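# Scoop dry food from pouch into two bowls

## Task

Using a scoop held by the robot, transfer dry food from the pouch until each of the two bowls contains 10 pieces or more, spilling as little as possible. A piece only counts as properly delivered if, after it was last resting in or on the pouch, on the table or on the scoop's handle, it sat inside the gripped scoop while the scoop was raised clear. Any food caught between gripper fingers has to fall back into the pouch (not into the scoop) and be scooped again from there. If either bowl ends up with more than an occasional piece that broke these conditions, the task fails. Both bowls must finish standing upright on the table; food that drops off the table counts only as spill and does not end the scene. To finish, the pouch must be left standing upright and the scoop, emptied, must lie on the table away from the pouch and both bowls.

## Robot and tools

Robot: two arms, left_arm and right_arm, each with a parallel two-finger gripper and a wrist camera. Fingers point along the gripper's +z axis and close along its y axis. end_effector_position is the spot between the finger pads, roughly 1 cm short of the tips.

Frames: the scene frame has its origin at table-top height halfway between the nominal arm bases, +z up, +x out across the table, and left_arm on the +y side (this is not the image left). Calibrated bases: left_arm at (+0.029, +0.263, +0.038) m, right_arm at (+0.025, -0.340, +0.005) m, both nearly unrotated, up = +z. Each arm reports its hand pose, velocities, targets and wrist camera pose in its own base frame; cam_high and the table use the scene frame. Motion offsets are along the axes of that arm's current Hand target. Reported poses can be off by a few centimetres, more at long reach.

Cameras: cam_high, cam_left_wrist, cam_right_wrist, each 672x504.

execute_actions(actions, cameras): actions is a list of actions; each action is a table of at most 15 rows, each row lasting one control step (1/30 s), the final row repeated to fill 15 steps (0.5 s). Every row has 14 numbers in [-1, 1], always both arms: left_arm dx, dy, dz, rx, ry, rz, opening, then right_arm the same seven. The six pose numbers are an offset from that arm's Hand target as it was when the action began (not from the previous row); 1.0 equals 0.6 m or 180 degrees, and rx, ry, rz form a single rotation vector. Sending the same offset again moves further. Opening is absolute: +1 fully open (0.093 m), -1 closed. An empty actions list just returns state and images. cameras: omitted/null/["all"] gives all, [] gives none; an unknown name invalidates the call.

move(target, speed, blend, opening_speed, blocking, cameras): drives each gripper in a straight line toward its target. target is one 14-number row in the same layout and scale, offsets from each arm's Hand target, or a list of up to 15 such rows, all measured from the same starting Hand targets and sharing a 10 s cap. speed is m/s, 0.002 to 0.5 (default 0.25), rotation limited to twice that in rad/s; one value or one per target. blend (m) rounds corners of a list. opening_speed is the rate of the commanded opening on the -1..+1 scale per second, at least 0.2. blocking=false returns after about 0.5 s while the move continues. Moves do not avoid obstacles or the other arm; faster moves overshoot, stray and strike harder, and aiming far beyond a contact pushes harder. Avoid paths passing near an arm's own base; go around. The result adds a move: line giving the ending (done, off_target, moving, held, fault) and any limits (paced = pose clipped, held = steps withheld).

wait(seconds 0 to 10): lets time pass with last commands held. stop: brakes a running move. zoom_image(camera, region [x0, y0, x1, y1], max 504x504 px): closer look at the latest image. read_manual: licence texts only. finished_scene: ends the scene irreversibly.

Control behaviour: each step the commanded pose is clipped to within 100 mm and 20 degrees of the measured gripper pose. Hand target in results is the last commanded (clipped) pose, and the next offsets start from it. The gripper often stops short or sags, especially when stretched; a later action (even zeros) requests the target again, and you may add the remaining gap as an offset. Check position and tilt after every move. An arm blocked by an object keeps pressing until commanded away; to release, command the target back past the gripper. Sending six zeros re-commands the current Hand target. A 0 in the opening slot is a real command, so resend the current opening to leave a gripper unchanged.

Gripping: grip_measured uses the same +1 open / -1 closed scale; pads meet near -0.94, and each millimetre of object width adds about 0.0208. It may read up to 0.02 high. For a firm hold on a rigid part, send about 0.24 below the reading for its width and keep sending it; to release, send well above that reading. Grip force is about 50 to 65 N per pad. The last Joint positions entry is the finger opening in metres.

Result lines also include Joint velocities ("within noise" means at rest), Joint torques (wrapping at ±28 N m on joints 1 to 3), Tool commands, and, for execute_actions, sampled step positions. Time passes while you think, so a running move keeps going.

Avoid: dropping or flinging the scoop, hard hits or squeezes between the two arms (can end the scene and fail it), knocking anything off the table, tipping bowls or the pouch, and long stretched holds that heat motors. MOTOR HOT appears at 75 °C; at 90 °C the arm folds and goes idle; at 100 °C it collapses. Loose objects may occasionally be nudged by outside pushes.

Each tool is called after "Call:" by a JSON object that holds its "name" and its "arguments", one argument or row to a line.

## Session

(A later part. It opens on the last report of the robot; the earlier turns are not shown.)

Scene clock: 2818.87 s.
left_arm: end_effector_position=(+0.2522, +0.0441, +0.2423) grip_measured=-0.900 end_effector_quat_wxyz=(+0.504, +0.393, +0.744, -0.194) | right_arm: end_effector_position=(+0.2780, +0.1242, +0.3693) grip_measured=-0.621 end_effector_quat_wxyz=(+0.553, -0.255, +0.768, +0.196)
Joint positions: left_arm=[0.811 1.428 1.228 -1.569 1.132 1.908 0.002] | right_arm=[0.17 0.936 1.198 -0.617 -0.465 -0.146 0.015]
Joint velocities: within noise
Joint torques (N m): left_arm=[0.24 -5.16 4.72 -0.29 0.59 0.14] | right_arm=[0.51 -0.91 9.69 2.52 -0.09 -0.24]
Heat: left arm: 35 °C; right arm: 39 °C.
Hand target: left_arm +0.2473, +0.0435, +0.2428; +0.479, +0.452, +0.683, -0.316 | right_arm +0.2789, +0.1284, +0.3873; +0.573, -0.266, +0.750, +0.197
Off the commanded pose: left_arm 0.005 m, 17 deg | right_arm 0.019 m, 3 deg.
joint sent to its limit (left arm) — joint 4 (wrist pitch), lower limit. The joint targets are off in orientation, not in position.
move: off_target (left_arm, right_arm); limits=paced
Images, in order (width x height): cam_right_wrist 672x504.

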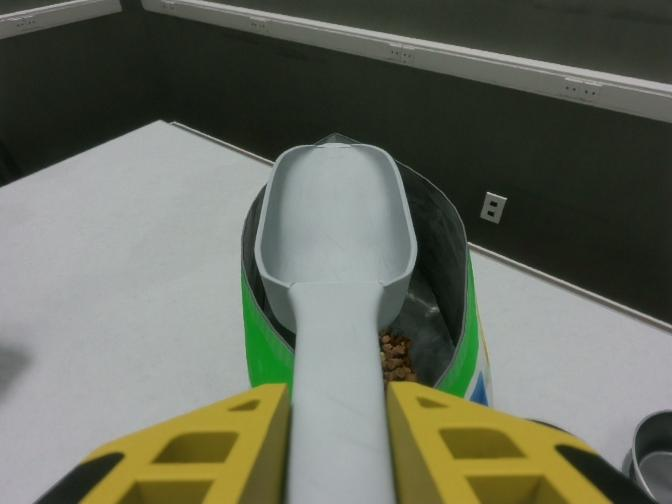

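Call:
{"name": "move", "arguments": {
  "target": [
    [0,0,0,0,0,0,-0.9,0.0238,-0.005,0.0515,0,0.148,0,-0.95],
    [0,0,0,0,0,0,-0.9,0.0704,-0.01,0.1023,0,0.248,0,-0.95],
    [0,0,0,0,0,0,-0.9,0.1325,-0.01,0.1592,0,0.303,0,-0.95],
    [0,0,0,0,0,0,-0.9,0.2158,-0.01,0.139,0,0.381,0,-0.95],
    [0,0,0,0,0,0,-0.9,0.2671,-0.01,0.141,0,0.381,0,-0.95]
  ],
  "speed": 0.22,
  "blend": 0.015,
  "cameras": ["cam_right_wrist"]
}}

Scene clock: 2830.77 s.
left_arm: end_effector_position=(+0.2522, +0.0441, +0.2423) grip_measured=-0.900 end_effector_quat_wxyz=(+0.504, +0.393, +0.744, -0.194) | right_arm: end_effector_position=(+0.3425, +0.1624, +0.2399) grip_measured=-0.622 end_effector_quat_wxyz=(+0.141, -0.328, +0.934, +0.029)
Joint positions: left_arm=[0.811 1.428 1.228 -1.569 1.132 1.908 0.002] | right_arm=[0.428 1.798 1.972 -1.457 -0.032 -0.243 0.015]
Joint velocities: within noise
Joint torques (N m): left_arm=[0.27 -5.18 4.72 -0.3 0.59 0.13] | right_arm=[-0.16 -7.71 2.41 -0.15 0.22 -0.18]
Heat: left arm: 34 °C; right arm: 38 °C.
Hand target: left_arm +0.2473, +0.0435, +0.2428; +0.479, +0.452, +0.683, -0.316 | right_arm +0.3140, +0.1464, +0.2103; +0.050, -0.330, +0.942, +0.012
Off the commanded pose: left_arm 0.005 m, 17 deg | right_arm 0.044 m, 11 deg.
joint sent to its limit (left arm) — joint 4 (wrist pitch), lower limit. The joint targets are off in orientation, not in position.
joint sent to its limit (right arm) — joint 4 (wrist pitch), lower limit. The joint targets are off in position, not in orientation.
move: off_target (left_arm, right_arm)
Images, in order (width x height): cam_right_wrist 672x504.

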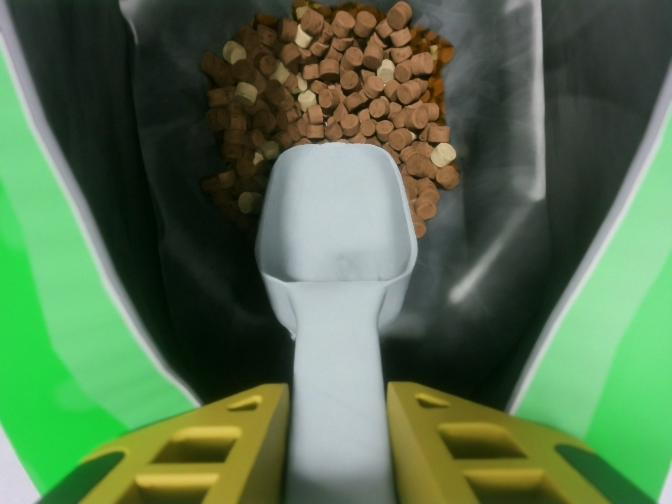

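Call:
{"name": "move", "arguments": {
  "target": [
    [0,0,0,0,0,0,-0.9,-0.0859,0,0.0182,0,-0.0778,0,-0.95],
    [0,0,0,0,0,0,-0.9,-0.1329,0,0.0485,0,-0.1333,0,-0.95]
  ],
  "speed": 0.15,
  "blend": 0.015,
  "cameras": ["cam_right_wrist"]
}}

Scene clock: 2861.17 s.
left_arm: end_effector_position=(+0.2522, +0.0441, +0.2423) grip_measured=-0.900 end_effector_quat_wxyz=(+0.504, +0.393, +0.744, -0.194) | right_arm: end_effector_position=(+0.3655, +0.1817, +0.2083) grip_measured=-0.622 end_effector_quat_wxyz=(+0.237, -0.318, +0.916, +0.064)
Joint positions: left_arm=[0.811 1.428 1.228 -1.569 1.132 1.908 0.002] | right_arm=[0.428 1.669 1.61 -1.021 -0.08 -0.221 0.015]
Joint velocities: within noise
Joint torques (N m): left_arm=[0.24 -5.16 4.74 -0.3 0.6 0.14] | right_arm=[0.73 -5.79 3.04 2.52 -0.26 -0.04]
Heat: left arm: 34 °C; right arm: 34 °C.
Hand target: left_arm +0.2473, +0.0435, +0.2428; +0.479, +0.452, +0.683, -0.316 | right_arm +0.3785, +0.1976, +0.1896; +0.245, -0.321, +0.911, +0.081
Off the commanded pose: left_arm 0.005 m, 17 deg | right_arm 0.028 m, 2 deg.
joint sent to its limit (left arm) — joint 4 (wrist pitch), lower limit. The joint targets are off in orientation, not in position.
move: off_target (left_arm, right_arm)
Images, in order (width x height): cam_right_wrist 672x504.

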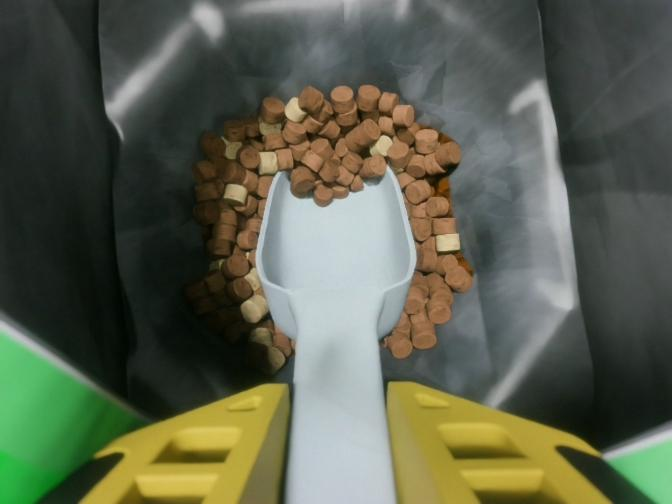

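Call:
{"name": "move", "arguments": {
  "target": [
    [0,0,0,0,0,0,-0.9,-0.0159,0,-0.0108,0,-0.0556,0,-0.95],
    [0,0,0,0,0,0,-0.9,-0.0295,0,-0.0511,0,-0.1222,0,-0.95],
    [0,0,0,0,0,0,-0.9,-0.0442,0,-0.11,0,-0.1944,0,-0.95],
    [0,0,0,0,0,0,-0.9,-0.0843,0,-0.2793,0,-0.25,0,-0.95]
  ],
  "speed": 0.15,
  "blend": 0.015,
  "cameras": ["cam_right_wrist"]
}}

Scene clock: 2885.70 s.
left_arm: end_effector_position=(+0.2522, +0.0441, +0.2423) grip_measured=-0.900 end_effector_quat_wxyz=(+0.504, +0.393, +0.744, -0.194) | right_arm: end_effector_position=(+0.3493, +0.1771, +0.3375) grip_measured=-0.622 end_effector_quat_wxyz=(+0.555, -0.269, +0.763, +0.194)
Joint positions: left_arm=[0.811 1.428 1.228 -1.569 1.132 1.908 0.002] | right_arm=[0.33 1.186 1.167 -0.311 -0.328 -0.112 0.015]
Joint velocities: within noise
Joint torques (N m): left_arm=[0.24 -5.15 4.75 -0.3 0.59 0.14] | right_arm=[-0.94 -7.04 10.3 2.33 -0.07 -0.06]
Heat: left arm: 34 °C; right arm: 37 °C.
Hand target: left_arm +0.2473, +0.0435, +0.2428; +0.479, +0.452, +0.683, -0.316 | right_arm +0.3463, +0.1742, +0.3601; +0.575, -0.265, +0.748, +0.197
Off the commanded pose: left_arm 0.005 m, 17 deg | right_arm 0.023 m, 3 deg.
joint sent to its limit (left arm) — joint 4 (wrist pitch), lower limit. The joint targets are off in orientation, not in position.
move: off_target (left_arm, right_arm)
Images, in order (width x height): cam_right_wrist 672x504.

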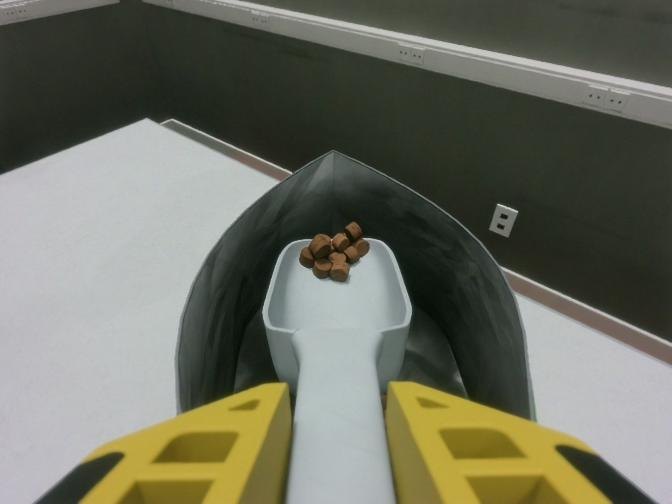

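Call:
{"name": "zoom_image", "arguments": {
  "camera": "cam_right_wrist",
  "region": [250, 200, 430, 335]
}}

Scaled by 2.800 from the camera's 672x504 image, which has a finer 960x720 frame.

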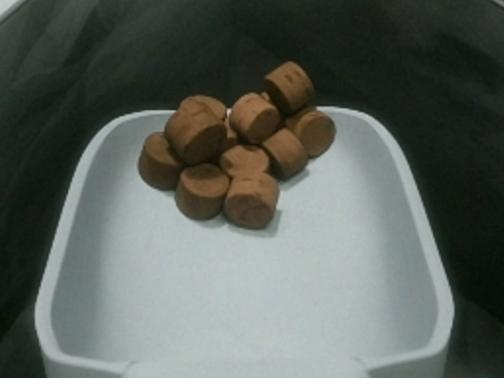

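Call:
{"name": "move", "arguments": {
  "target": [
    [0,0,0,0,0,0,-0.9,-0.0397,0,-0.0452,0,-0.0556,0,-0.95],
    [0,0,0,0,0,0,-0.9,-0.0138,0,-0.1418,0,-0.0833,0,-0.95]
  ],
  "speed": 0.15,
  "blend": 0.02,
  "cameras": ["cam_right_wrist"]
}}

Scene clock: 2902.10 s.
left_arm: end_effector_position=(+0.2522, +0.0441, +0.2423) grip_measured=-0.900 end_effector_quat_wxyz=(+0.504, +0.393, +0.744, -0.194) | right_arm: end_effector_position=(+0.2830, +0.1256, +0.3902) grip_measured=-0.622 end_effector_quat_wxyz=(+0.664, -0.239, +0.671, +0.229)
Joint positions: left_arm=[0.811 1.428 1.228 -1.569 1.132 1.908 0.002] | right_arm=[0.135 0.829 0.936 -0.124 -0.539 -0.019 0.015]
Joint velocities: within noise
Joint torques (N m): left_arm=[0.27 -5.16 4.74 -0.3 0.59 0.14] | right_arm=[-0.95 -1.48 5.76 2.5 0.02 -0.07]
Heat: left arm: 34 °C; right arm: 38 °C.
Hand target: left_arm +0.2473, +0.0435, +0.2428; +0.479, +0.452, +0.683, -0.316 | right_arm +0.2836, +0.1245, +0.3903; +0.668, -0.237, +0.667, +0.230
Off the commanded pose: left_arm 0.005 m, 17 deg | right_arm 0.001 m, 1 deg.
joint sent to its limit (left arm) — joint 4 (wrist pitch), lower limit. The joint targets are off in orientation, not in position.
move: off_target (left_arm)
Images, in order (width x height): cam_right_wrist 672x504.

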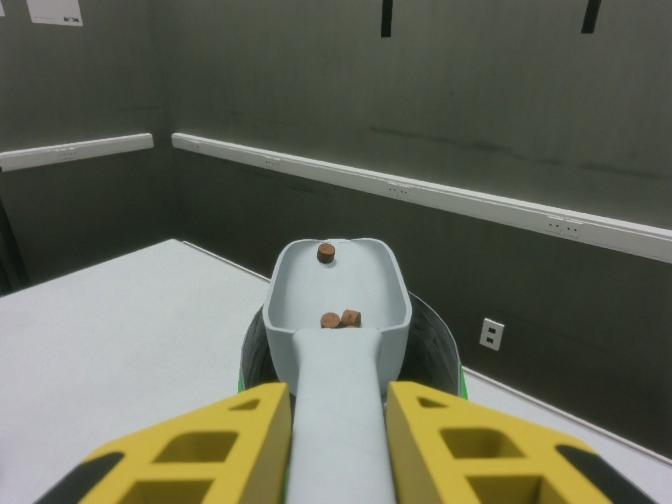

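Call:
{"name": "zoom_image", "arguments": {
  "camera": "cam_right_wrist",
  "region": [250, 220, 430, 355]
}}

Call:
{"name": "wait", "arguments": {
  "seconds": 0,
  "cameras": ["cam_high"]
}}

Call:
{"name": "zoom_image", "arguments": {
  "camera": "cam_high",
  "region": [200, 100, 500, 330]
}}

Scaled by 2.800 from the camera's 672x504 image, which has a finer 960x720 frame.

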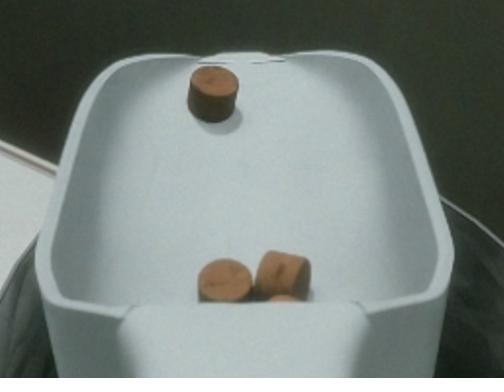

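Scene clock: 2908.20 s.
left_arm: end_effector_position=(+0.2522, +0.0441, +0.2423) grip_measured=-0.900 end_effector_quat_wxyz=(+0.504, +0.393, +0.744, -0.194) | right_arm: end_effector_position=(+0.2829, +0.1257, +0.3904) grip_measured=-0.622 end_effector_quat_wxyz=(+0.664, -0.239, +0.671, +0.229)
Joint positions: left_arm=[0.811 1.428 1.228 -1.569 1.132 1.908 0.002] | right_arm=[0.135 0.829 0.936 -0.123 -0.539 -0.018 0.015]
Joint velocities: within noise
Joint torques (N m): left_arm=[0.24 -5.16 4.75 -0.3 0.59 0.14] | right_arm=[-0.94 -1.48 5.74 2.5 0.02 -0.08]
Heat: left arm: 34 °C; right arm: 38 °C.
Hand target: left_arm +0.2473, +0.0435, +0.2428; +0.479, +0.452, +0.683, -0.316 | right_arm +0.2836, +0.1245, +0.3904; +0.668, -0.237, +0.667, +0.230
Tool commands: left_gripper/opening=-0.9 right_gripper/opening=-0.95
Off the commanded pose: left_arm 0.005 m, 17 deg | right_arm 0.001 m, 1 deg.
Images, in order (width x height): cam_high 672x504.

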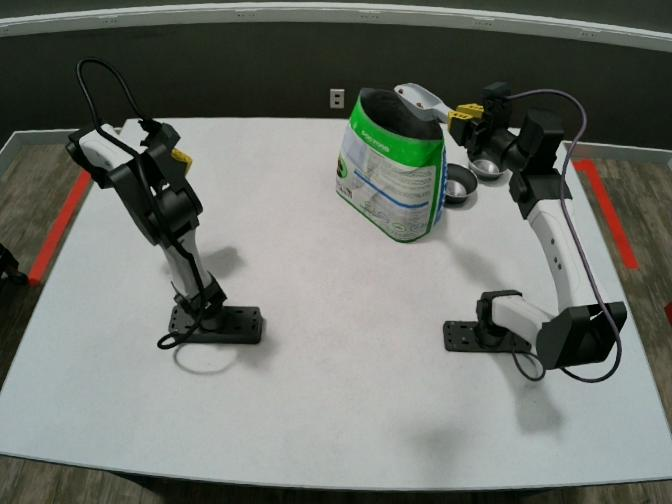

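Scaled by 1.680 from the camera's 672x504 image, which has a finer 960x720 frame.

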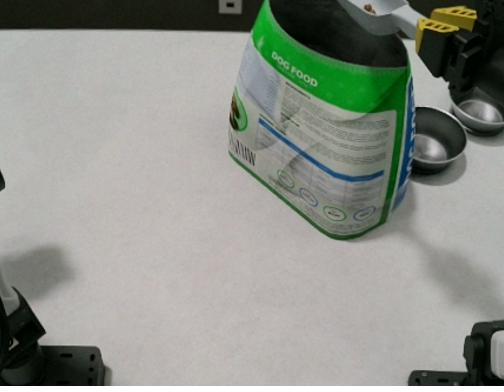

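Call:
{"name": "zoom_image", "arguments": {
  "camera": "cam_high",
  "region": [370, 70, 490, 160]
}}

Scaled by 4.200 from the camera's 672x504 image, which has a finer 960x720 frame.

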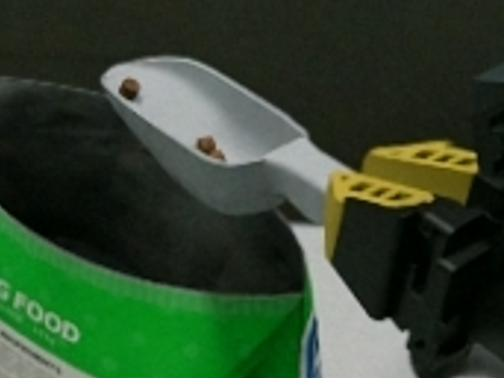

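Call:
{"name": "move", "arguments": {
  "target": [
    [0,0,0,0,0,0,-0.9,0.0173,-0.0999,-0.128,0.1667,0,0,-0.95]
  ],
  "speed": 0.2,
  "cameras": ["cam_right_wrist"]
}}

Scene clock: 2929.00 s.
left_arm: end_effector_position=(+0.2522, +0.0441, +0.2423) grip_measured=-0.900 end_effector_quat_wxyz=(+0.504, +0.393, +0.744, -0.194) | right_arm: end_effector_position=(+0.2616, +0.0331, +0.3841) grip_measured=-0.622 end_effector_quat_wxyz=(+0.707, -0.064, +0.702, +0.053)
Joint positions: left_arm=[0.811 1.428 1.228 -1.569 1.132 1.908 0.002] | right_arm=[0.055 0.592 0.856 -0.259 -0.111 -0.016 0.015]
Joint velocities: within noise
Joint torques (N m): left_arm=[0.25 -5.16 4.75 -0.3 0.59 0.14] | right_arm=[-0.94 0.06 5.42 2.35 0.17 -0.08]
Heat: left arm: 34 °C; right arm: 38 °C.
Hand target: left_arm +0.2473, +0.0435, +0.2428; +0.479, +0.452, +0.683, -0.316 | right_arm +0.2611, +0.0297, +0.3805; +0.707, -0.056, +0.704, +0.050
Off the commanded pose: left_arm 0.005 m, 17 deg | right_arm 0.005 m, 1 deg.
joint sent to its limit (left arm) — joint 4 (wrist pitch), lower limit. The joint targets are off in orientation, not in position.
move: off_target (left_arm)
Images, in order (width x height): cam_right_wrist 672x504.

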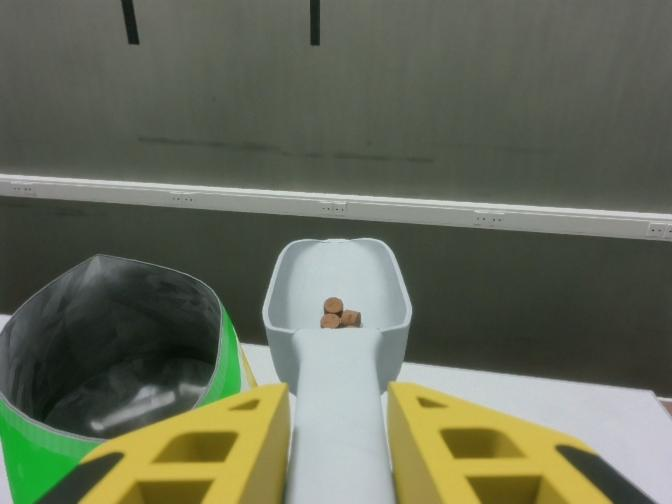

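Call:
{"name": "move", "arguments": {
  "target": [
    [0,0,0,0,0,0,-0.9,0.2167,-0.0365,0.018,0,0.0278,0,-0.95],
    [0,0,0,0,0,0,-0.9,0.3667,-0.0417,0.0527,0,0.0556,0,-0.95]
  ],
  "speed": 0.2,
  "blend": 0.03,
  "cameras": ["cam_right_wrist","cam_high"]
}}

Scene clock: 2948.73 s.
left_arm: end_effector_position=(+0.2522, +0.0441, +0.2423) grip_measured=-0.900 end_effector_quat_wxyz=(+0.504, +0.393, +0.744, -0.194) | right_arm: end_effector_position=(+0.2977, +0.0058, +0.1631) grip_measured=-0.622 end_effector_quat_wxyz=(+0.640, -0.055, +0.765, +0.044)
Joint positions: left_arm=[0.811 1.428 1.228 -1.569 1.132 1.908 0.002] | right_arm=[-0.129 0.735 0.155 0.395 -0.265 -0.051 0.015]
Joint velocities: within noise
Joint torques (N m): left_arm=[0.25 -5.18 4.75 -0.3 0.59 0.14] | right_arm=[0.12 -0.18 6.01 2.64 0.01 -0.22]
Heat: left arm: 34 °C; right arm: 38 °C.
Hand target: left_arm +0.2473, +0.0435, +0.2428; +0.479, +0.452, +0.683, -0.316 | right_arm +0.2972, +0.0077, +0.1609; +0.643, -0.060, +0.763, +0.045
Off the commanded pose: left_arm 0.005 m, 17 deg | right_arm 0.003 m, 1 deg.
joint sent to its limit (left arm) — joint 4 (wrist pitch), lower limit. The joint targets are off in orientation, not in position.
move: off_target (left_arm)
Images, in order (width x height): cam_high 672x504, cam_right_wrist 672x504.

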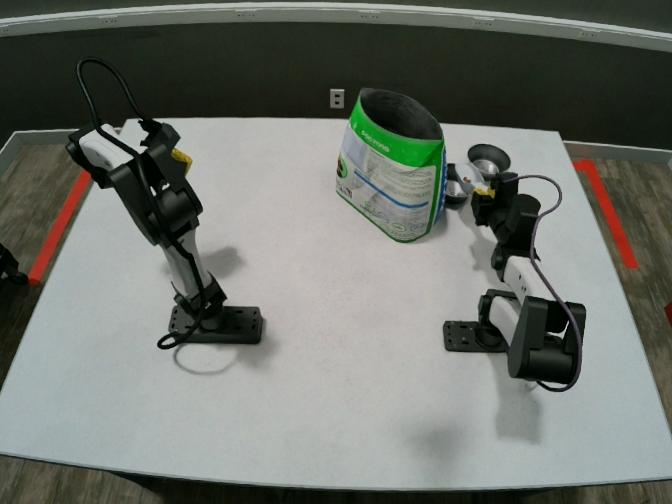

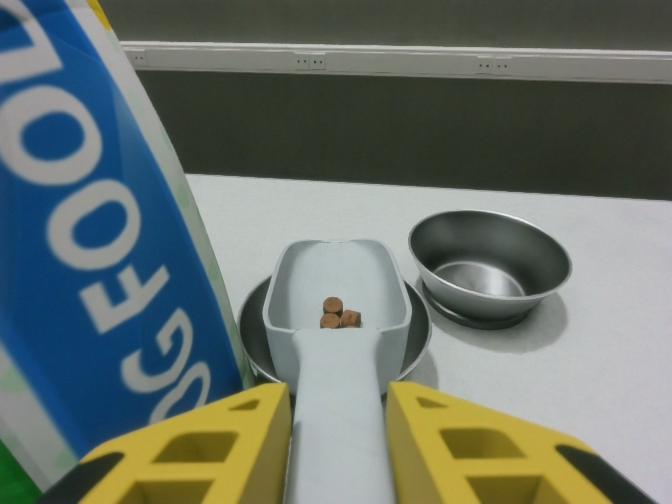

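Call:
{"name": "move", "arguments": {
  "target": [
    [0,0,0,0,0,0,-0.9,-0.0995,0.0032,0.0545,0,0.1667,0,-0.95],
    [0,0,0,0,0,0,-0.9,-0.1587,0.0018,0.1208,0,0.2778,0,-0.95],
    [0,0,0,0,0,0,-0.9,-0.1867,0.0018,0.1843,0,0.3667,0,-0.95]
  ],
  "speed": 0.2,
  "blend": 0.02,
  "cameras": ["cam_right_wrist","cam_high"]
}}

Scene clock: 2963.57 s.
left_arm: end_effector_position=(+0.2522, +0.0441, +0.2423) grip_measured=-0.900 end_effector_quat_wxyz=(+0.504, +0.393, +0.744, -0.194) | right_arm: end_effector_position=(+0.4196, +0.0267, +0.2526) grip_measured=-0.622 end_effector_quat_wxyz=(+0.153, -0.075, +0.985, +0.007)
Joint positions: left_arm=[0.811 1.428 1.228 -1.569 1.132 1.908 0.002] | right_arm=[0.056 2.006 2.311 -1.568 -0.02 -0.093 0.015]
Joint velocities: within noise
Joint torques (N m): left_arm=[0.25 -5.16 4.75 -0.3 0.59 0.13] | right_arm=[0.49 -9.99 8.23 1.05 0.14 -0.07]
Heat: left arm: 34 °C; right arm: 39 °C.
Hand target: left_arm +0.2473, +0.0435, +0.2428; +0.479, +0.452, +0.683, -0.316 | right_arm +0.4236, +0.0289, +0.2524; +0.124, -0.075, +0.989, +0.005
Off the commanded pose: left_arm 0.005 m, 17 deg | right_arm 0.004 m, 3 deg.
joint sent to its limit (left arm) — joint 4 (wrist pitch), lower limit. The joint targets are off in orientation, not in position.
joint sent to its limit (right arm) — joint 4 (wrist pitch), lower limit. The joint targets are off in orientation, not in position.
move: off_target (left_arm, right_arm)
Images, in order (width x height): cam_high 672x504, cam_right_wrist 672x504.

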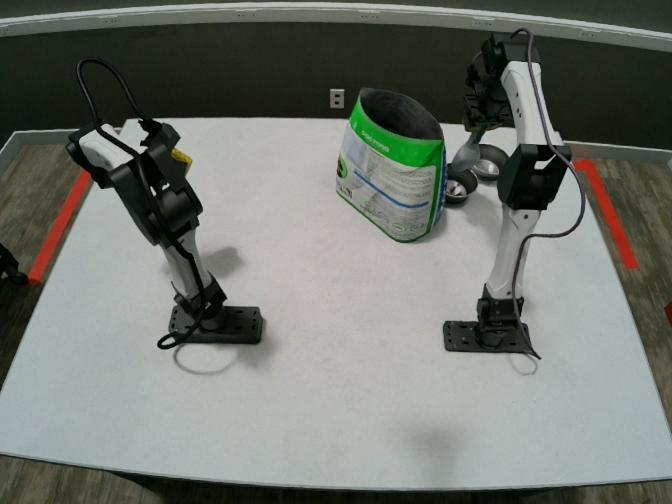

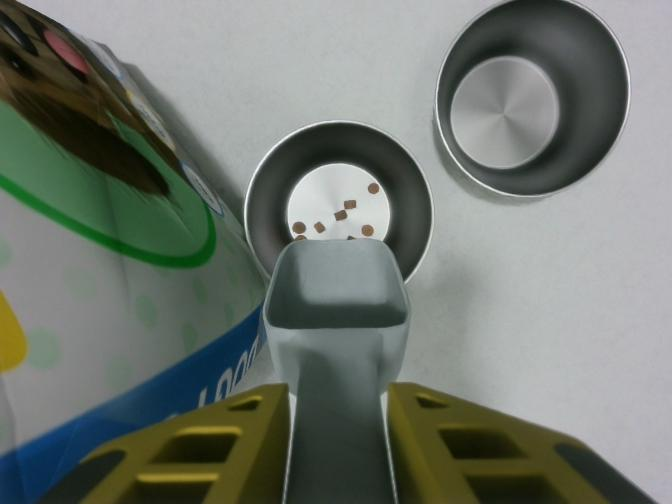

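Call:
{"name": "move", "arguments": {
  "target": [0,0,0,0,0,0,-0.9,0.0845,0.001,-0.1035,0,-0.089,0,-0.95],
  "speed": 0.25,
  "cameras": ["cam_right_wrist"]
}}

Call:
{"name": "zoom_image", "arguments": {
  "camera": "cam_right_wrist",
  "region": [180, 100, 500, 340]
}}

Scene clock: 2969.83 s.
left_arm: end_effector_position=(+0.2522, +0.0441, +0.2423) grip_measured=-0.900 end_effector_quat_wxyz=(+0.504, +0.393, +0.744, -0.194) | right_arm: end_effector_position=(+0.3563, +0.0212, +0.3020) grip_measured=-0.622 end_effector_quat_wxyz=(+0.256, -0.072, +0.964, +0.013)
Joint positions: left_arm=[0.811 1.428 1.228 -1.569 1.132 1.908 0.002] | right_arm=[0.039 1.586 1.911 -1.378 -0.043 -0.1 0.015]
Joint velocities: within noise
Joint torques (N m): left_arm=[0.24 -5.18 4.72 -0.3 0.59 0.13] | right_arm=[-0.85 -7.73 4.7 1.78 -0.01 -0.23]
Heat: left arm: 34 °C; right arm: 38 °C.
Hand target: left_arm +0.2473, +0.0435, +0.2428; +0.479, +0.452, +0.683, -0.316 | right_arm +0.3597, +0.0202, +0.3002; +0.260, -0.074, +0.963, +0.015
Off the commanded pose: left_arm 0.005 m, 17 deg | right_arm 0.004 m, 1 deg.
joint sent to its limit (left arm) — joint 4 (wrist pitch), lower limit. The joint targets are off in orientation, not in position.
move: off_target (left_arm)
Images, in order (width x height): cam_right_wrist 672x504.

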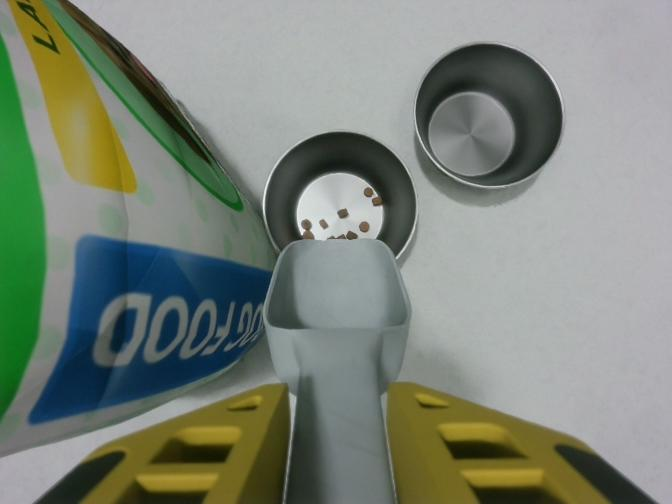

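Scaled by 1.575 from the camera's 672x504 image, which has a finer 960x720 frame.

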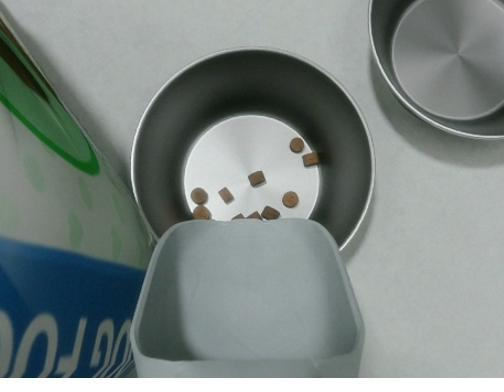

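Call:
{"name": "move", "arguments": {
  "target": [0,0,0,0,0,0,-0.9,0.1324,-0.0109,-0.0764,0,-0.2222,0,-0.95],
  "speed": 0.3,
  "cameras": ["cam_right_wrist"]
}}

Scene clock: 2985.07 s.
left_arm: end_effector_position=(+0.2522, +0.0441, +0.2423) grip_measured=-0.900 end_effector_quat_wxyz=(+0.504, +0.393, +0.744, -0.194) | right_arm: end_effector_position=(+0.2684, +0.0009, +0.2999) grip_measured=-0.622 end_effector_quat_wxyz=(+0.568, -0.064, +0.820, +0.039)
Joint positions: left_arm=[0.811 1.428 1.228 -1.569 1.132 1.908 0.002] | right_arm=[-0.194 0.691 0.88 -0.569 -0.318 -0.134 0.015]
Joint velocities: within noise
Joint torques (N m): left_arm=[0.25 -5.16 4.74 -0.29 0.59 0.14] | right_arm=[-0.94 -0.25 5.56 2.56 -0.07 -0.13]
Heat: left arm: 34 °C; right arm: 37 °C.
Hand target: left_arm +0.2473, +0.0435, +0.2428; +0.479, +0.452, +0.683, -0.316 | right_arm +0.2700, +0.0000, +0.3000; +0.574, -0.064, +0.816, +0.039
Off the commanded pose: left_arm 0.005 m, 17 deg | right_arm 0.002 m, 1 deg.
joint sent to its limit (left arm) — joint 4 (wrist pitch), lower limit. The joint targets are off in orientation, not in position.
move: off_target (left_arm)
Images, in order (width x height): cam_right_wrist 672x504.

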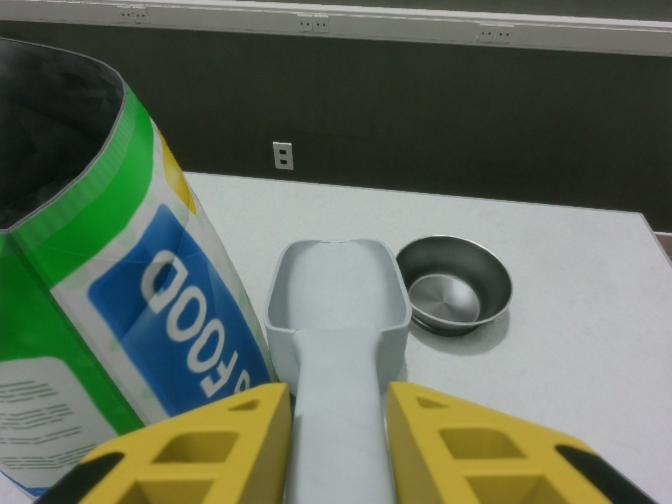

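Call:
{"name": "move", "arguments": {
  "target": [0,0,0,0,0,0,-0.9,0.2588,-0.2552,0.0398,0.2402,0,0.0874,-0.95],
  "speed": 0.3,
  "cameras": ["cam_right_wrist"]
}}

Scene clock: 2999.13 s.
left_arm: end_effector_position=(+0.2522, +0.0441, +0.2423) grip_measured=-0.900 end_effector_quat_wxyz=(+0.504, +0.393, +0.744, -0.194) | right_arm: end_effector_position=(+0.2646, -0.1553, +0.1507) grip_measured=-0.622 end_effector_quat_wxyz=(+0.546, +0.255, +0.777, -0.184)
Joint positions: left_arm=[0.811 1.428 1.228 -1.569 1.132 1.908 0.002] | right_arm=[-0.413 0.818 0.283 0.183 0.216 0.069 0.015]
Joint velocities: within noise
Joint torques (N m): left_arm=[0.28 -5.15 4.75 -0.3 0.59 0.14] | right_arm=[-0.51 -0.79 6.01 2.59 0.22 -0.07]
Heat: left arm: 34 °C; right arm: 40 °C.
Hand target: left_arm +0.2473, +0.0435, +0.2428; +0.479, +0.452, +0.683, -0.316 | right_arm +0.2634, -0.1574, +0.1472; +0.546, +0.261, +0.774, -0.187
Off the commanded pose: left_arm 0.005 m, 17 deg | right_arm 0.004 m, 1 deg.
joint sent to its limit (left arm) — joint 4 (wrist pitch), lower limit. The joint targets are off in orientation, not in position.
move: off_target (left_arm)
Images, in order (width x height): cam_right_wrist 672x504.

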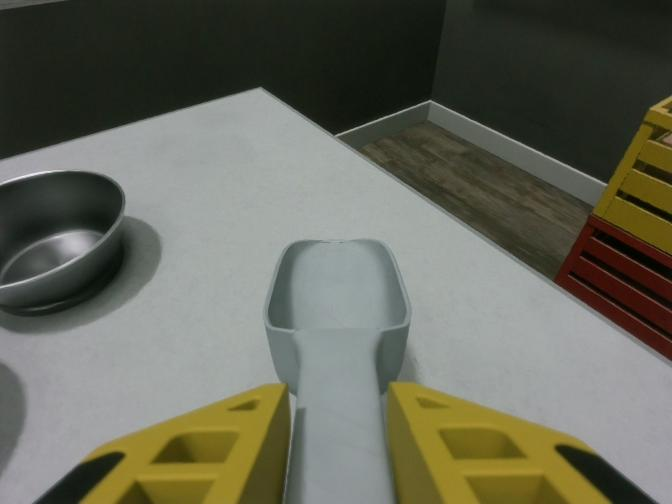

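Call:
{"name": "move", "arguments": {
  "target": [0,0,0,0,0,0,-0.9,0.1677,0,0.0607,0,-0.0278,0,-0.55],
  "speed": 0.12,
  "cameras": ["cam_right_wrist"]
}}

Scene clock: 3007.17 s.
left_arm: end_effector_position=(+0.2522, +0.0441, +0.2423) grip_measured=-0.900 end_effector_quat_wxyz=(+0.504, +0.393, +0.744, -0.194) | right_arm: end_effector_position=(+0.2663, -0.1597, +0.0400) grip_measured=-0.545 end_effector_quat_wxyz=(+0.555, +0.261, +0.764, -0.197)
Joint positions: left_arm=[0.811 1.428 1.228 -1.569 1.132 1.908 0.002] | right_arm=[-0.404 1.859 -0.001 1.539 0.254 0.071 0.019]
Joint velocities: within noise
Joint torques (N m): left_arm=[0.28 -5.18 4.74 -0.3 0.59 0.14] | right_arm=[0.23 -4.22 0.81 2.62 0.21 -0.11]
Heat: left arm: 34 °C; right arm: 40 °C.
Hand target: left_arm +0.2473, +0.0435, +0.2428; +0.479, +0.452, +0.683, -0.316 | right_arm +0.2637, -0.1581, +0.0401; +0.579, +0.252, +0.749, -0.198
Off the commanded pose: left_arm 0.005 m, 17 deg | right_arm 0.003 m, 3 deg.
joint sent to its limit (left arm) — joint 4 (wrist pitch), lower limit. The joint targets are off in orientation, not in position.
joint sent to its limit (right arm) — joint 3 (elbow), lower limit, where the elbow is as bent as it goes; joint 4 (wrist pitch), upper limit. The joint targets are off in orientation, not in position.
move: off_target (left_arm, right_arm)
Images, in order (width x height): cam_right_wrist 672x504.

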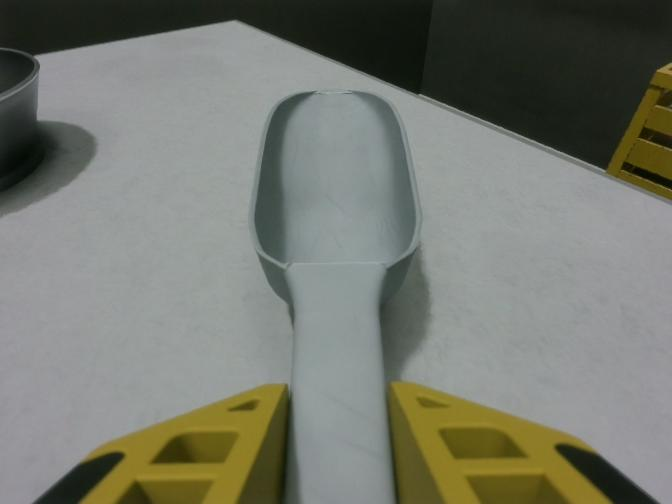

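Call:
{"name": "move", "arguments": {
  "target": [
    [0,0,0,0,0,0,-0.9,-0.0235,0,-0.0085,0,0,0,-0.55]
  ],
  "speed": 0.12,
  "cameras": []
}}

Call:
{"name": "move", "arguments": {
  "target": [
    [0,0,0,0,0,0,-0.9,0,0,0,0,0,0,-0.475]
  ],
  "speed": 0.12,
  "cameras": ["cam_right_wrist"]
}}

Scene clock: 3022.67 s.
left_arm: end_effector_position=(+0.2522, +0.0441, +0.2423) grip_measured=-0.900 end_effector_quat_wxyz=(+0.504, +0.393, +0.744, -0.194) | right_arm: end_effector_position=(+0.2678, -0.1603, +0.0479) grip_measured=-0.545 end_effector_quat_wxyz=(+0.565, +0.260, +0.758, -0.198)
Joint positions: left_arm=[0.811 1.428 1.228 -1.569 1.132 1.908 0.002] | right_arm=[-0.404 1.814 -0.001 1.517 0.254 0.071 0.019]
Joint velocities: within noise
Joint torques (N m): left_arm=[0.24 -5.15 4.72 -0.3 0.6 0.14] | right_arm=[-0.06 -8.28 1.07 2.34 0.16 -0.21]
Heat: left arm: 34 °C; right arm: 41 °C.
Hand target: left_arm +0.2473, +0.0435, +0.2428; +0.479, +0.452, +0.683, -0.316 | right_arm +0.2627, -0.1572, +0.0551; +0.580, +0.252, +0.749, -0.198
Off the commanded pose: left_arm 0.005 m, 17 deg | right_arm 0.009 m, 2 deg.
joint sent to its limit (left arm) — joint 4 (wrist pitch), lower limit. The joint targets are off in orientation, not in position.
joint sent to its limit (right arm) — joint 3 (elbow), lower limit, where the elbow is as bent as it goes. The joint targets are off in position, not in orientation.
move: off_target (left_arm)
No camera images: "cameras" was empty.

Scene clock: 3024.43 s.
left_arm: end_effector_position=(+0.2522, +0.0441, +0.2423) grip_measured=-0.900 end_effector_quat_wxyz=(+0.504, +0.393, +0.744, -0.194) | right_arm: end_effector_position=(+0.2681, -0.1605, +0.0503) grip_measured=-0.477 end_effector_quat_wxyz=(+0.567, +0.260, +0.756, -0.198)
Joint positions: left_arm=[0.811 1.428 1.228 -1.569 1.132 1.908 0.002] | right_arm=[-0.404 1.8 -0.001 1.509 0.254 0.071 0.022]
Joint velocities: within noise
Joint torques (N m): left_arm=[0.25 -5.16 4.74 -0.3 0.59 0.13] | right_arm=[0.03 -8.09 1.16 2.26 0.18 -0.2]
Heat: left arm: 34 °C; right arm: 41 °C.
Hand target: left_arm +0.2473, +0.0435, +0.2428; +0.479, +0.452, +0.683, -0.316 | right_arm +0.2626, -0.1572, +0.0551; +0.580, +0.252, +0.749, -0.198
Off the commanded pose: left_arm 0.005 m, 17 deg | right_arm 0.008 m, 2 deg.
joint sent to its limit (left arm) — joint 4 (wrist pitch), lower limit. The joint targets are off in orientation, not in position.
joint sent to its limit (right arm) — joint 3 (elbow), lower limit, where the elbow is as bent as it goes. The joint targets are off in position, not in orientation.
move: off_target (left_arm)
Images, in order (width x height): cam_right_wrist 672x504.

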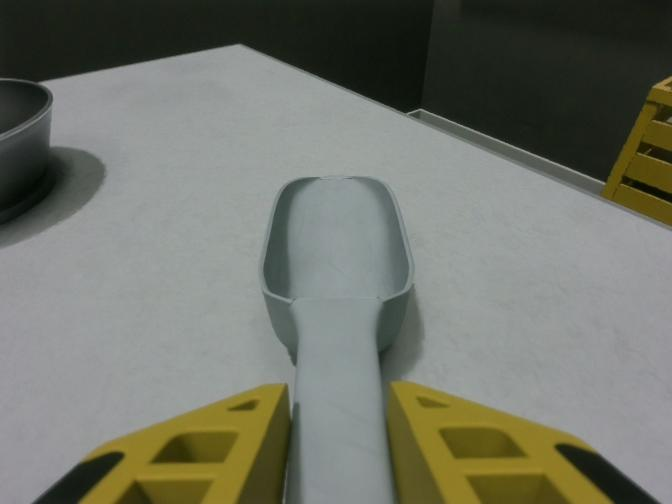

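Call:
{"name": "move", "arguments": {
  "target": [
    [0,0,0,0,0,0,-0.9,0.0195,0,0.0085,0,0,0,-0.475],
    [0,0,0,0,0,0,-0.9,0.0195,0,0.0085,0,0,0,-0.95]
  ],
  "speed": 0.12,
  "cameras": ["cam_right_wrist"]
}}

Scene clock: 3031.47 s.
left_arm: end_effector_position=(+0.2522, +0.0441, +0.2423) grip_measured=-0.900 end_effector_quat_wxyz=(+0.504, +0.393, +0.744, -0.194) | right_arm: end_effector_position=(+0.2674, -0.1602, +0.0441) grip_measured=-0.692 end_effector_quat_wxyz=(+0.562, +0.261, +0.760, -0.198)
Joint positions: left_arm=[0.811 1.428 1.228 -1.569 1.132 1.908 0.002] | right_arm=[-0.404 1.849 -0.001 1.545 0.254 0.071 0.012]
Joint velocities: within noise
Joint torques (N m): left_arm=[0.27 -5.16 4.75 -0.3 0.59 0.14] | right_arm=[-0.06 -4.08 0.88 2.56 0.16 -0.13]
Heat: left arm: 34 °C; right arm: 41 °C.
Hand target: left_arm +0.2473, +0.0435, +0.2428; +0.479, +0.452, +0.683, -0.316 | right_arm +0.2642, -0.1585, +0.0425; +0.580, +0.252, +0.749, -0.198
Off the commanded pose: left_arm 0.005 m, 17 deg | right_arm 0.004 m, 3 deg.
joint sent to its limit (left arm) — joint 4 (wrist pitch), lower limit. The joint targets are off in orientation, not in position.
joint sent to its limit (right arm) — joint 3 (elbow), lower limit, where the elbow is as bent as it goes; joint 4 (wrist pitch), upper limit. The joint targets are off in orientation, not in position.
move: off_target (left_arm, right_arm); target 2's new opening was sent with right_arm's hand 0.004 m and 3 deg from that target
Images, in order (width x height): cam_right_wrist 672x504.

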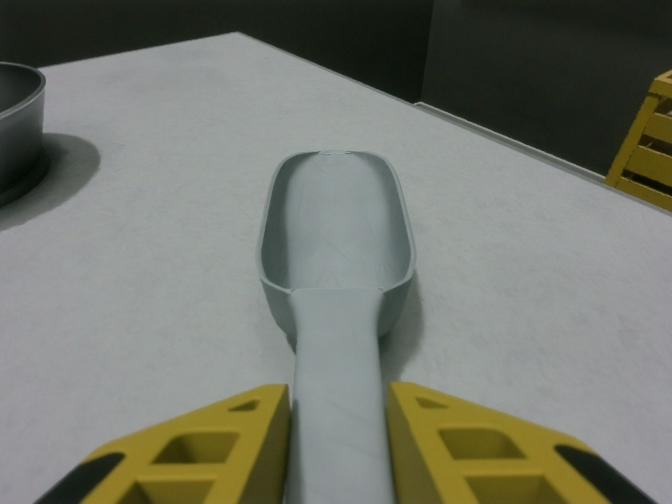

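Call:
{"name": "move", "arguments": {
  "target": [
    [0,0,0,0,0,0,-0.9,-0.14,0,-0.05,0,0,0,-0.95]
  ],
  "speed": 0.2,
  "cameras": ["cam_right_wrist"]
}}

Scene clock: 3038.57 s.
left_arm: end_effector_position=(+0.2522, +0.0441, +0.2423) grip_measured=-0.900 end_effector_quat_wxyz=(+0.504, +0.393, +0.744, -0.194) | right_arm: end_effector_position=(+0.2519, -0.1493, +0.1117) grip_measured=-0.677 end_effector_quat_wxyz=(+0.559, +0.249, +0.765, -0.199)
Joint positions: left_arm=[0.811 1.428 1.228 -1.569 1.132 1.908 0.002] | right_arm=[-0.39 0.858 0.08 0.468 0.254 0.053 0.013]
Joint velocities: within noise
Joint torques (N m): left_arm=[0.24 -5.16 4.75 -0.3 0.6 0.14] | right_arm=[-0.99 -2.82 10.09 2.36 0.07 -0.07]
Heat: left arm: 34 °C; right arm: 41 °C.
Hand target: left_arm +0.2473, +0.0435, +0.2428; +0.479, +0.452, +0.683, -0.316 | right_arm +0.2581, -0.1533, +0.1313; +0.580, +0.252, +0.749, -0.198
Off the commanded pose: left_arm 0.005 m, 17 deg | right_arm 0.021 m, 3 deg.
joint sent to its limit (left arm) — joint 4 (wrist pitch), lower limit. The joint targets are off in orientation, not in position.
move: off_target (left_arm, right_arm)
Images, in order (width x height): cam_right_wrist 672x504.

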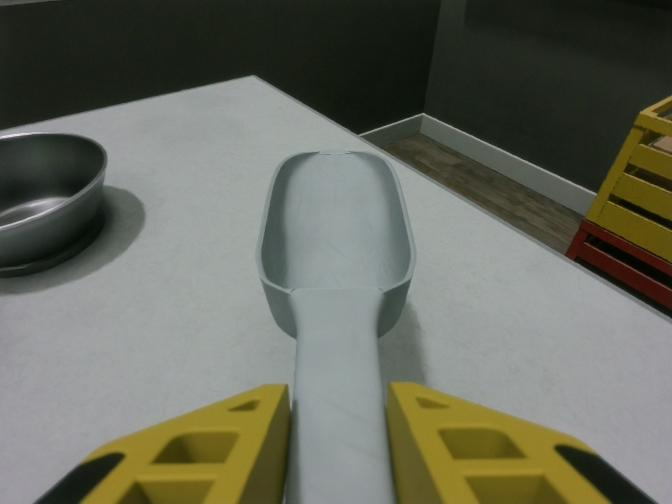

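Call:
{"name": "move", "arguments": {
  "target": [
    [0,0,0,0,0,0,-0.9,-0.3742,-0.015,-0.2102,0,0,0,-0.95],
    [0,0,0,0,0,0,-0.9,-0.3633,0.1538,-0.3195,-0.2018,0,-0.0519,-0.95],
    [0,0,0,0,0,0,-0.9,-0.3558,0.3933,-0.3487,-0.4063,0,-0.1044,-0.95]
  ],
  "speed": 0.35,
  "blend": 0.03,
  "cameras": ["cam_right_wrist"]
}}

Scene clock: 3059.57 s.
left_arm: end_effector_position=(+0.2522, +0.0441, +0.2423) grip_measured=-0.900 end_effector_quat_wxyz=(+0.504, +0.393, +0.744, -0.194) | right_arm: end_effector_position=(+0.2825, +0.1214, +0.3714) grip_measured=-0.677 end_effector_quat_wxyz=(+0.559, -0.247, +0.766, +0.199)
Joint positions: left_arm=[0.811 1.428 1.228 -1.569 1.132 1.908 0.002] | right_arm=[0.151 0.941 1.193 -0.592 -0.479 -0.132 0.013]
Joint velocities: within noise
Joint torques (N m): left_arm=[0.27 -5.15 4.72 -0.3 0.6 0.14] | right_arm=[0.51 -0.95 9.7 2.53 -0.09 -0.23]
Heat: left arm: 34 °C; right arm: 42 °C.
Hand target: left_arm +0.2473, +0.0435, +0.2428; +0.479, +0.452, +0.683, -0.316 | right_arm +0.2834, +0.1256, +0.3893; +0.578, -0.258, +0.748, +0.199
Off the commanded pose: left_arm 0.005 m, 17 deg | right_arm 0.019 m, 3 deg.
joint sent to its limit (left arm) — joint 4 (wrist pitch), lower limit. The joint targets are off in orientation, not in position.
move: off_target (left_arm, right_arm)
Images, in order (width x height): cam_right_wrist 672x504.

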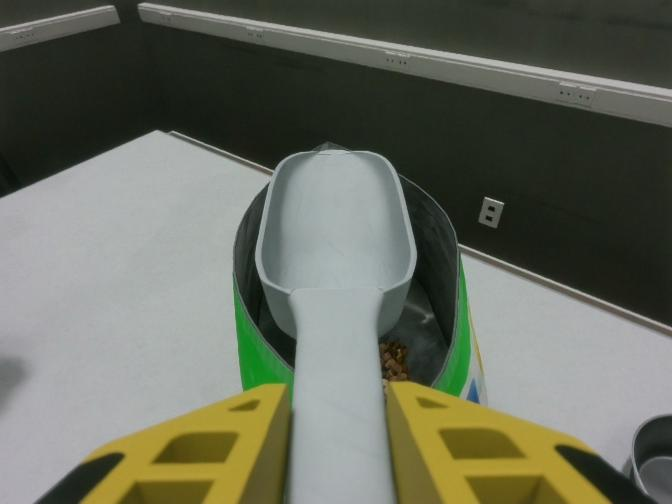

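Call:
{"name": "move", "arguments": {
  "target": [
    [0,0,0,0,0,0,-0.9,0.0292,-0.007,0.0493,0,0.1533,0,-0.95],
    [0,0,0,0,0,0,-0.9,0.0766,-0.007,0.0994,0,0.2533,0,-0.95],
    [0,0,0,0,0,0,-0.9,0.1397,-0.007,0.1552,0,0.3089,0,-0.95],
    [0,0,0,0,0,0,-0.9,0.2227,-0.007,0.1335,0,0.3867,0,-0.95],
    [0,0,0,0,0,0,-0.9,0.2741,-0.007,0.1347,0,0.3867,0,-0.95]
  ],
  "speed": 0.2,
  "blend": 0.015,
  "cameras": ["cam_right_wrist"]
}}

Scene clock: 3071.57 s.
left_arm: end_effector_position=(+0.2522, +0.0441, +0.2423) grip_measured=-0.900 end_effector_quat_wxyz=(+0.504, +0.393, +0.744, -0.194) | right_arm: end_effector_position=(+0.3437, +0.1617, +0.2394) grip_measured=-0.677 end_effector_quat_wxyz=(+0.141, -0.324, +0.935, +0.036)
Joint positions: left_arm=[0.811 1.428 1.228 -1.569 1.132 1.908 0.002] | right_arm=[0.418 1.8 1.972 -1.455 -0.048 -0.242 0.013]
Joint velocities: within noise
Joint torques (N m): left_arm=[0.25 -5.16 4.74 -0.3 0.59 0.14] | right_arm=[-0.1 -7.82 2.37 -0.17 0.29 -0.21]
Heat: left arm: 34 °C; right arm: 41 °C.
Hand target: left_arm +0.2473, +0.0435, +0.2428; +0.479, +0.452, +0.683, -0.316 | right_arm +0.3149, +0.1449, +0.2097; +0.047, -0.326, +0.944, +0.016
Off the commanded pose: left_arm 0.005 m, 17 deg | right_arm 0.045 m, 11 deg.
joint sent to its limit (left arm) — joint 4 (wrist pitch), lower limit. The joint targets are off in orientation, not in position.
joint sent to its limit (right arm) — joint 4 (wrist pitch), lower limit. The joint targets are off in position, not in orientation.
move: off_target (left_arm, right_arm)
Images, in order (width x height): cam_right_wrist 672x504.

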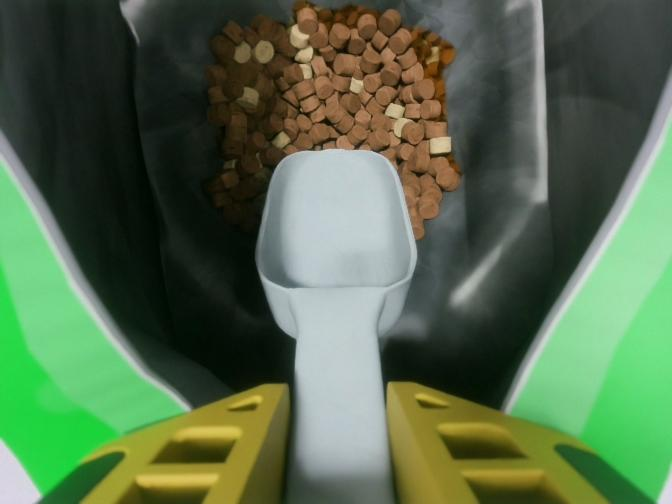

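Call:
{"name": "move", "arguments": {
  "target": [
    [0,0,0,0,0,0,-0.9,-0.0859,0,0.0182,0,-0.0778,0,-0.95],
    [0,0,0,0,0,0,-0.9,-0.1329,0,0.0485,0,-0.1333,0,-0.95],
    [0,0,0,0,0,0,-0.9,-0.1434,0,0.0318,0,-0.1889,0,-0.95],
    [0,0,0,0,0,0,-0.9,-0.1396,0,-0.0105,0,-0.2556,0,-0.95],
    [0,0,0,0,0,0,-0.9,-0.1293,0,-0.0703,0,-0.3278,0,-0.95],
    [0,0,0,0,0,0,-0.9,-0.0976,0,-0.2413,0,-0.3833,0,-0.95]
  ],
  "speed": 0.15,
  "blend": [0.015,0,0.015,0.015,0.015,0],
  "cameras": ["cam_right_wrist"]
}}

Call:
{"name": "zoom_image", "arguments": {
  "camera": "cam_right_wrist",
  "region": [250, 120, 430, 335]
}}

Scene clock: 3089.87 s.
left_arm: end_effector_position=(+0.2522, +0.0441, +0.2423) grip_measured=-0.900 end_effector_quat_wxyz=(+0.504, +0.393, +0.744, -0.194) | right_arm: end_effector_position=(+0.3524, +0.1749, +0.3370) grip_measured=-0.677 end_effector_quat_wxyz=(+0.554, -0.263, +0.766, +0.195)
Joint positions: left_arm=[0.811 1.428 1.228 -1.569 1.132 1.908 0.002] | right_arm=[0.321 1.194 1.172 -0.313 -0.33 -0.104 0.013]
Joint velocities: within noise
Joint torques (N m): left_arm=[0.25 -5.16 4.74 -0.3 0.6 0.15] | right_arm=[-0.95 -7.17 10.3 2.31 -0.07 -0.07]
Heat: left arm: 34 °C; right arm: 38 °C.
Hand target: left_arm +0.2473, +0.0435, +0.2428; +0.479, +0.452, +0.683, -0.316 | right_arm +0.3493, +0.1720, +0.3598; +0.574, -0.260, +0.751, +0.198
Off the commanded pose: left_arm 0.005 m, 17 deg | right_arm 0.023 m, 3 deg.
joint sent to its limit (left arm) — joint 4 (wrist pitch), lower limit. The joint targets are off in orientation, not in position.
move: off_target (left_arm, right_arm)
Images, in order (width x height): cam_right_wrist 672x504.

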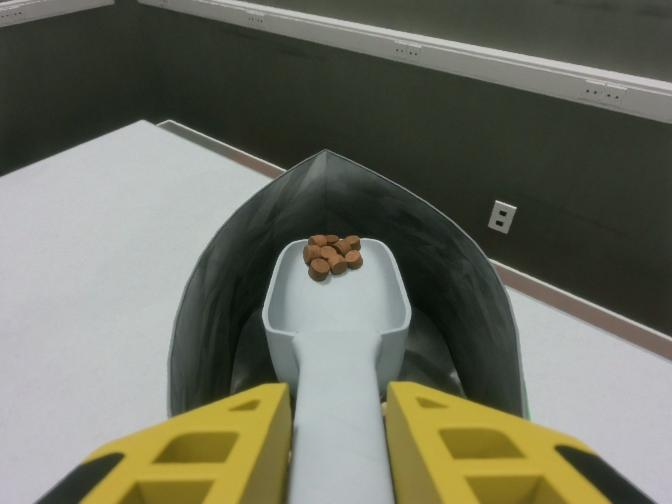

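Scaled by 2.344 from the camera's 672x504 image, which has a finer 960x720 frame.

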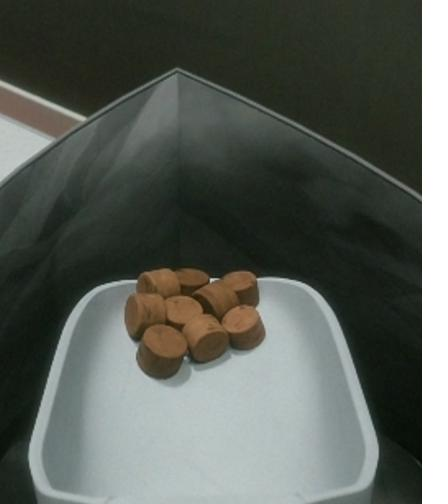

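Call:
{"name": "move", "arguments": {
  "target": [
    [0,0,0,0,0,0,-0.9,-0.0397,0,-0.0452,0,-0.0556,0,-0.95],
    [0,0,0,0,0,0,-0.9,-0.0138,0,-0.143,0,-0.0833,0,-0.95],
    [0,0,0,0,0,0,-0.9,0.0352,-0.0958,-0.2615,0.1667,-0.0833,0.0221,-0.95]
  ],
  "speed": 0.16,
  "blend": 0.03,
  "cameras": ["cam_right_wrist"]
}}

Scene clock: 3107.47 s.
left_arm: end_effector_position=(+0.2522, +0.0441, +0.2423) grip_measured=-0.900 end_effector_quat_wxyz=(+0.504, +0.393, +0.744, -0.194) | right_arm: end_effector_position=(+0.2618, +0.0334, +0.3842) grip_measured=-0.677 end_effector_quat_wxyz=(+0.707, -0.057, +0.703, +0.052)
Joint positions: left_arm=[0.811 1.428 1.228 -1.569 1.132 1.908 0.002] | right_arm=[0.078 0.593 0.858 -0.261 -0.076 -0.007 0.013]
Joint velocities: within noise
Joint torques (N m): left_arm=[0.27 -5.16 4.74 -0.3 0.59 0.13] | right_arm=[-0.94 0.03 5.41 2.36 0.14 -0.07]
Heat: left arm: 34 °C; right arm: 40 °C.
Hand target: left_arm +0.2473, +0.0435, +0.2428; +0.479, +0.452, +0.683, -0.316 | right_arm +0.2613, +0.0299, +0.3806; +0.706, -0.049, +0.705, +0.049
Off the commanded pose: left_arm 0.005 m, 17 deg | right_arm 0.005 m, 1 deg.
joint sent to its limit (left arm) — joint 4 (wrist pitch), lower limit. The joint targets are off in orientation, not in position.
move: off_target (left_arm)
Images, in order (width x height): cam_right_wrist 672x504.

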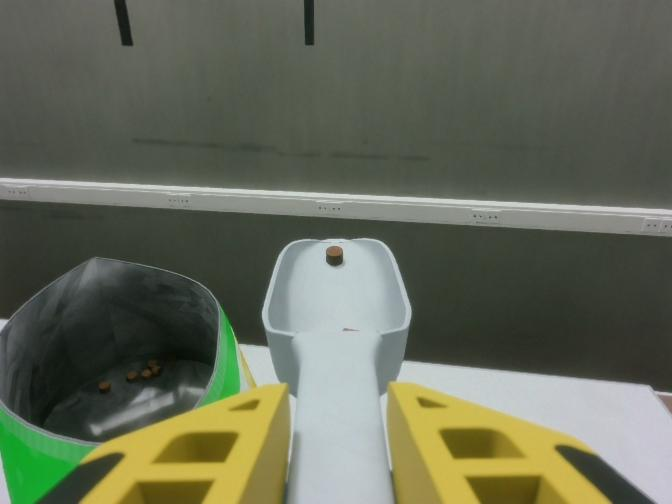

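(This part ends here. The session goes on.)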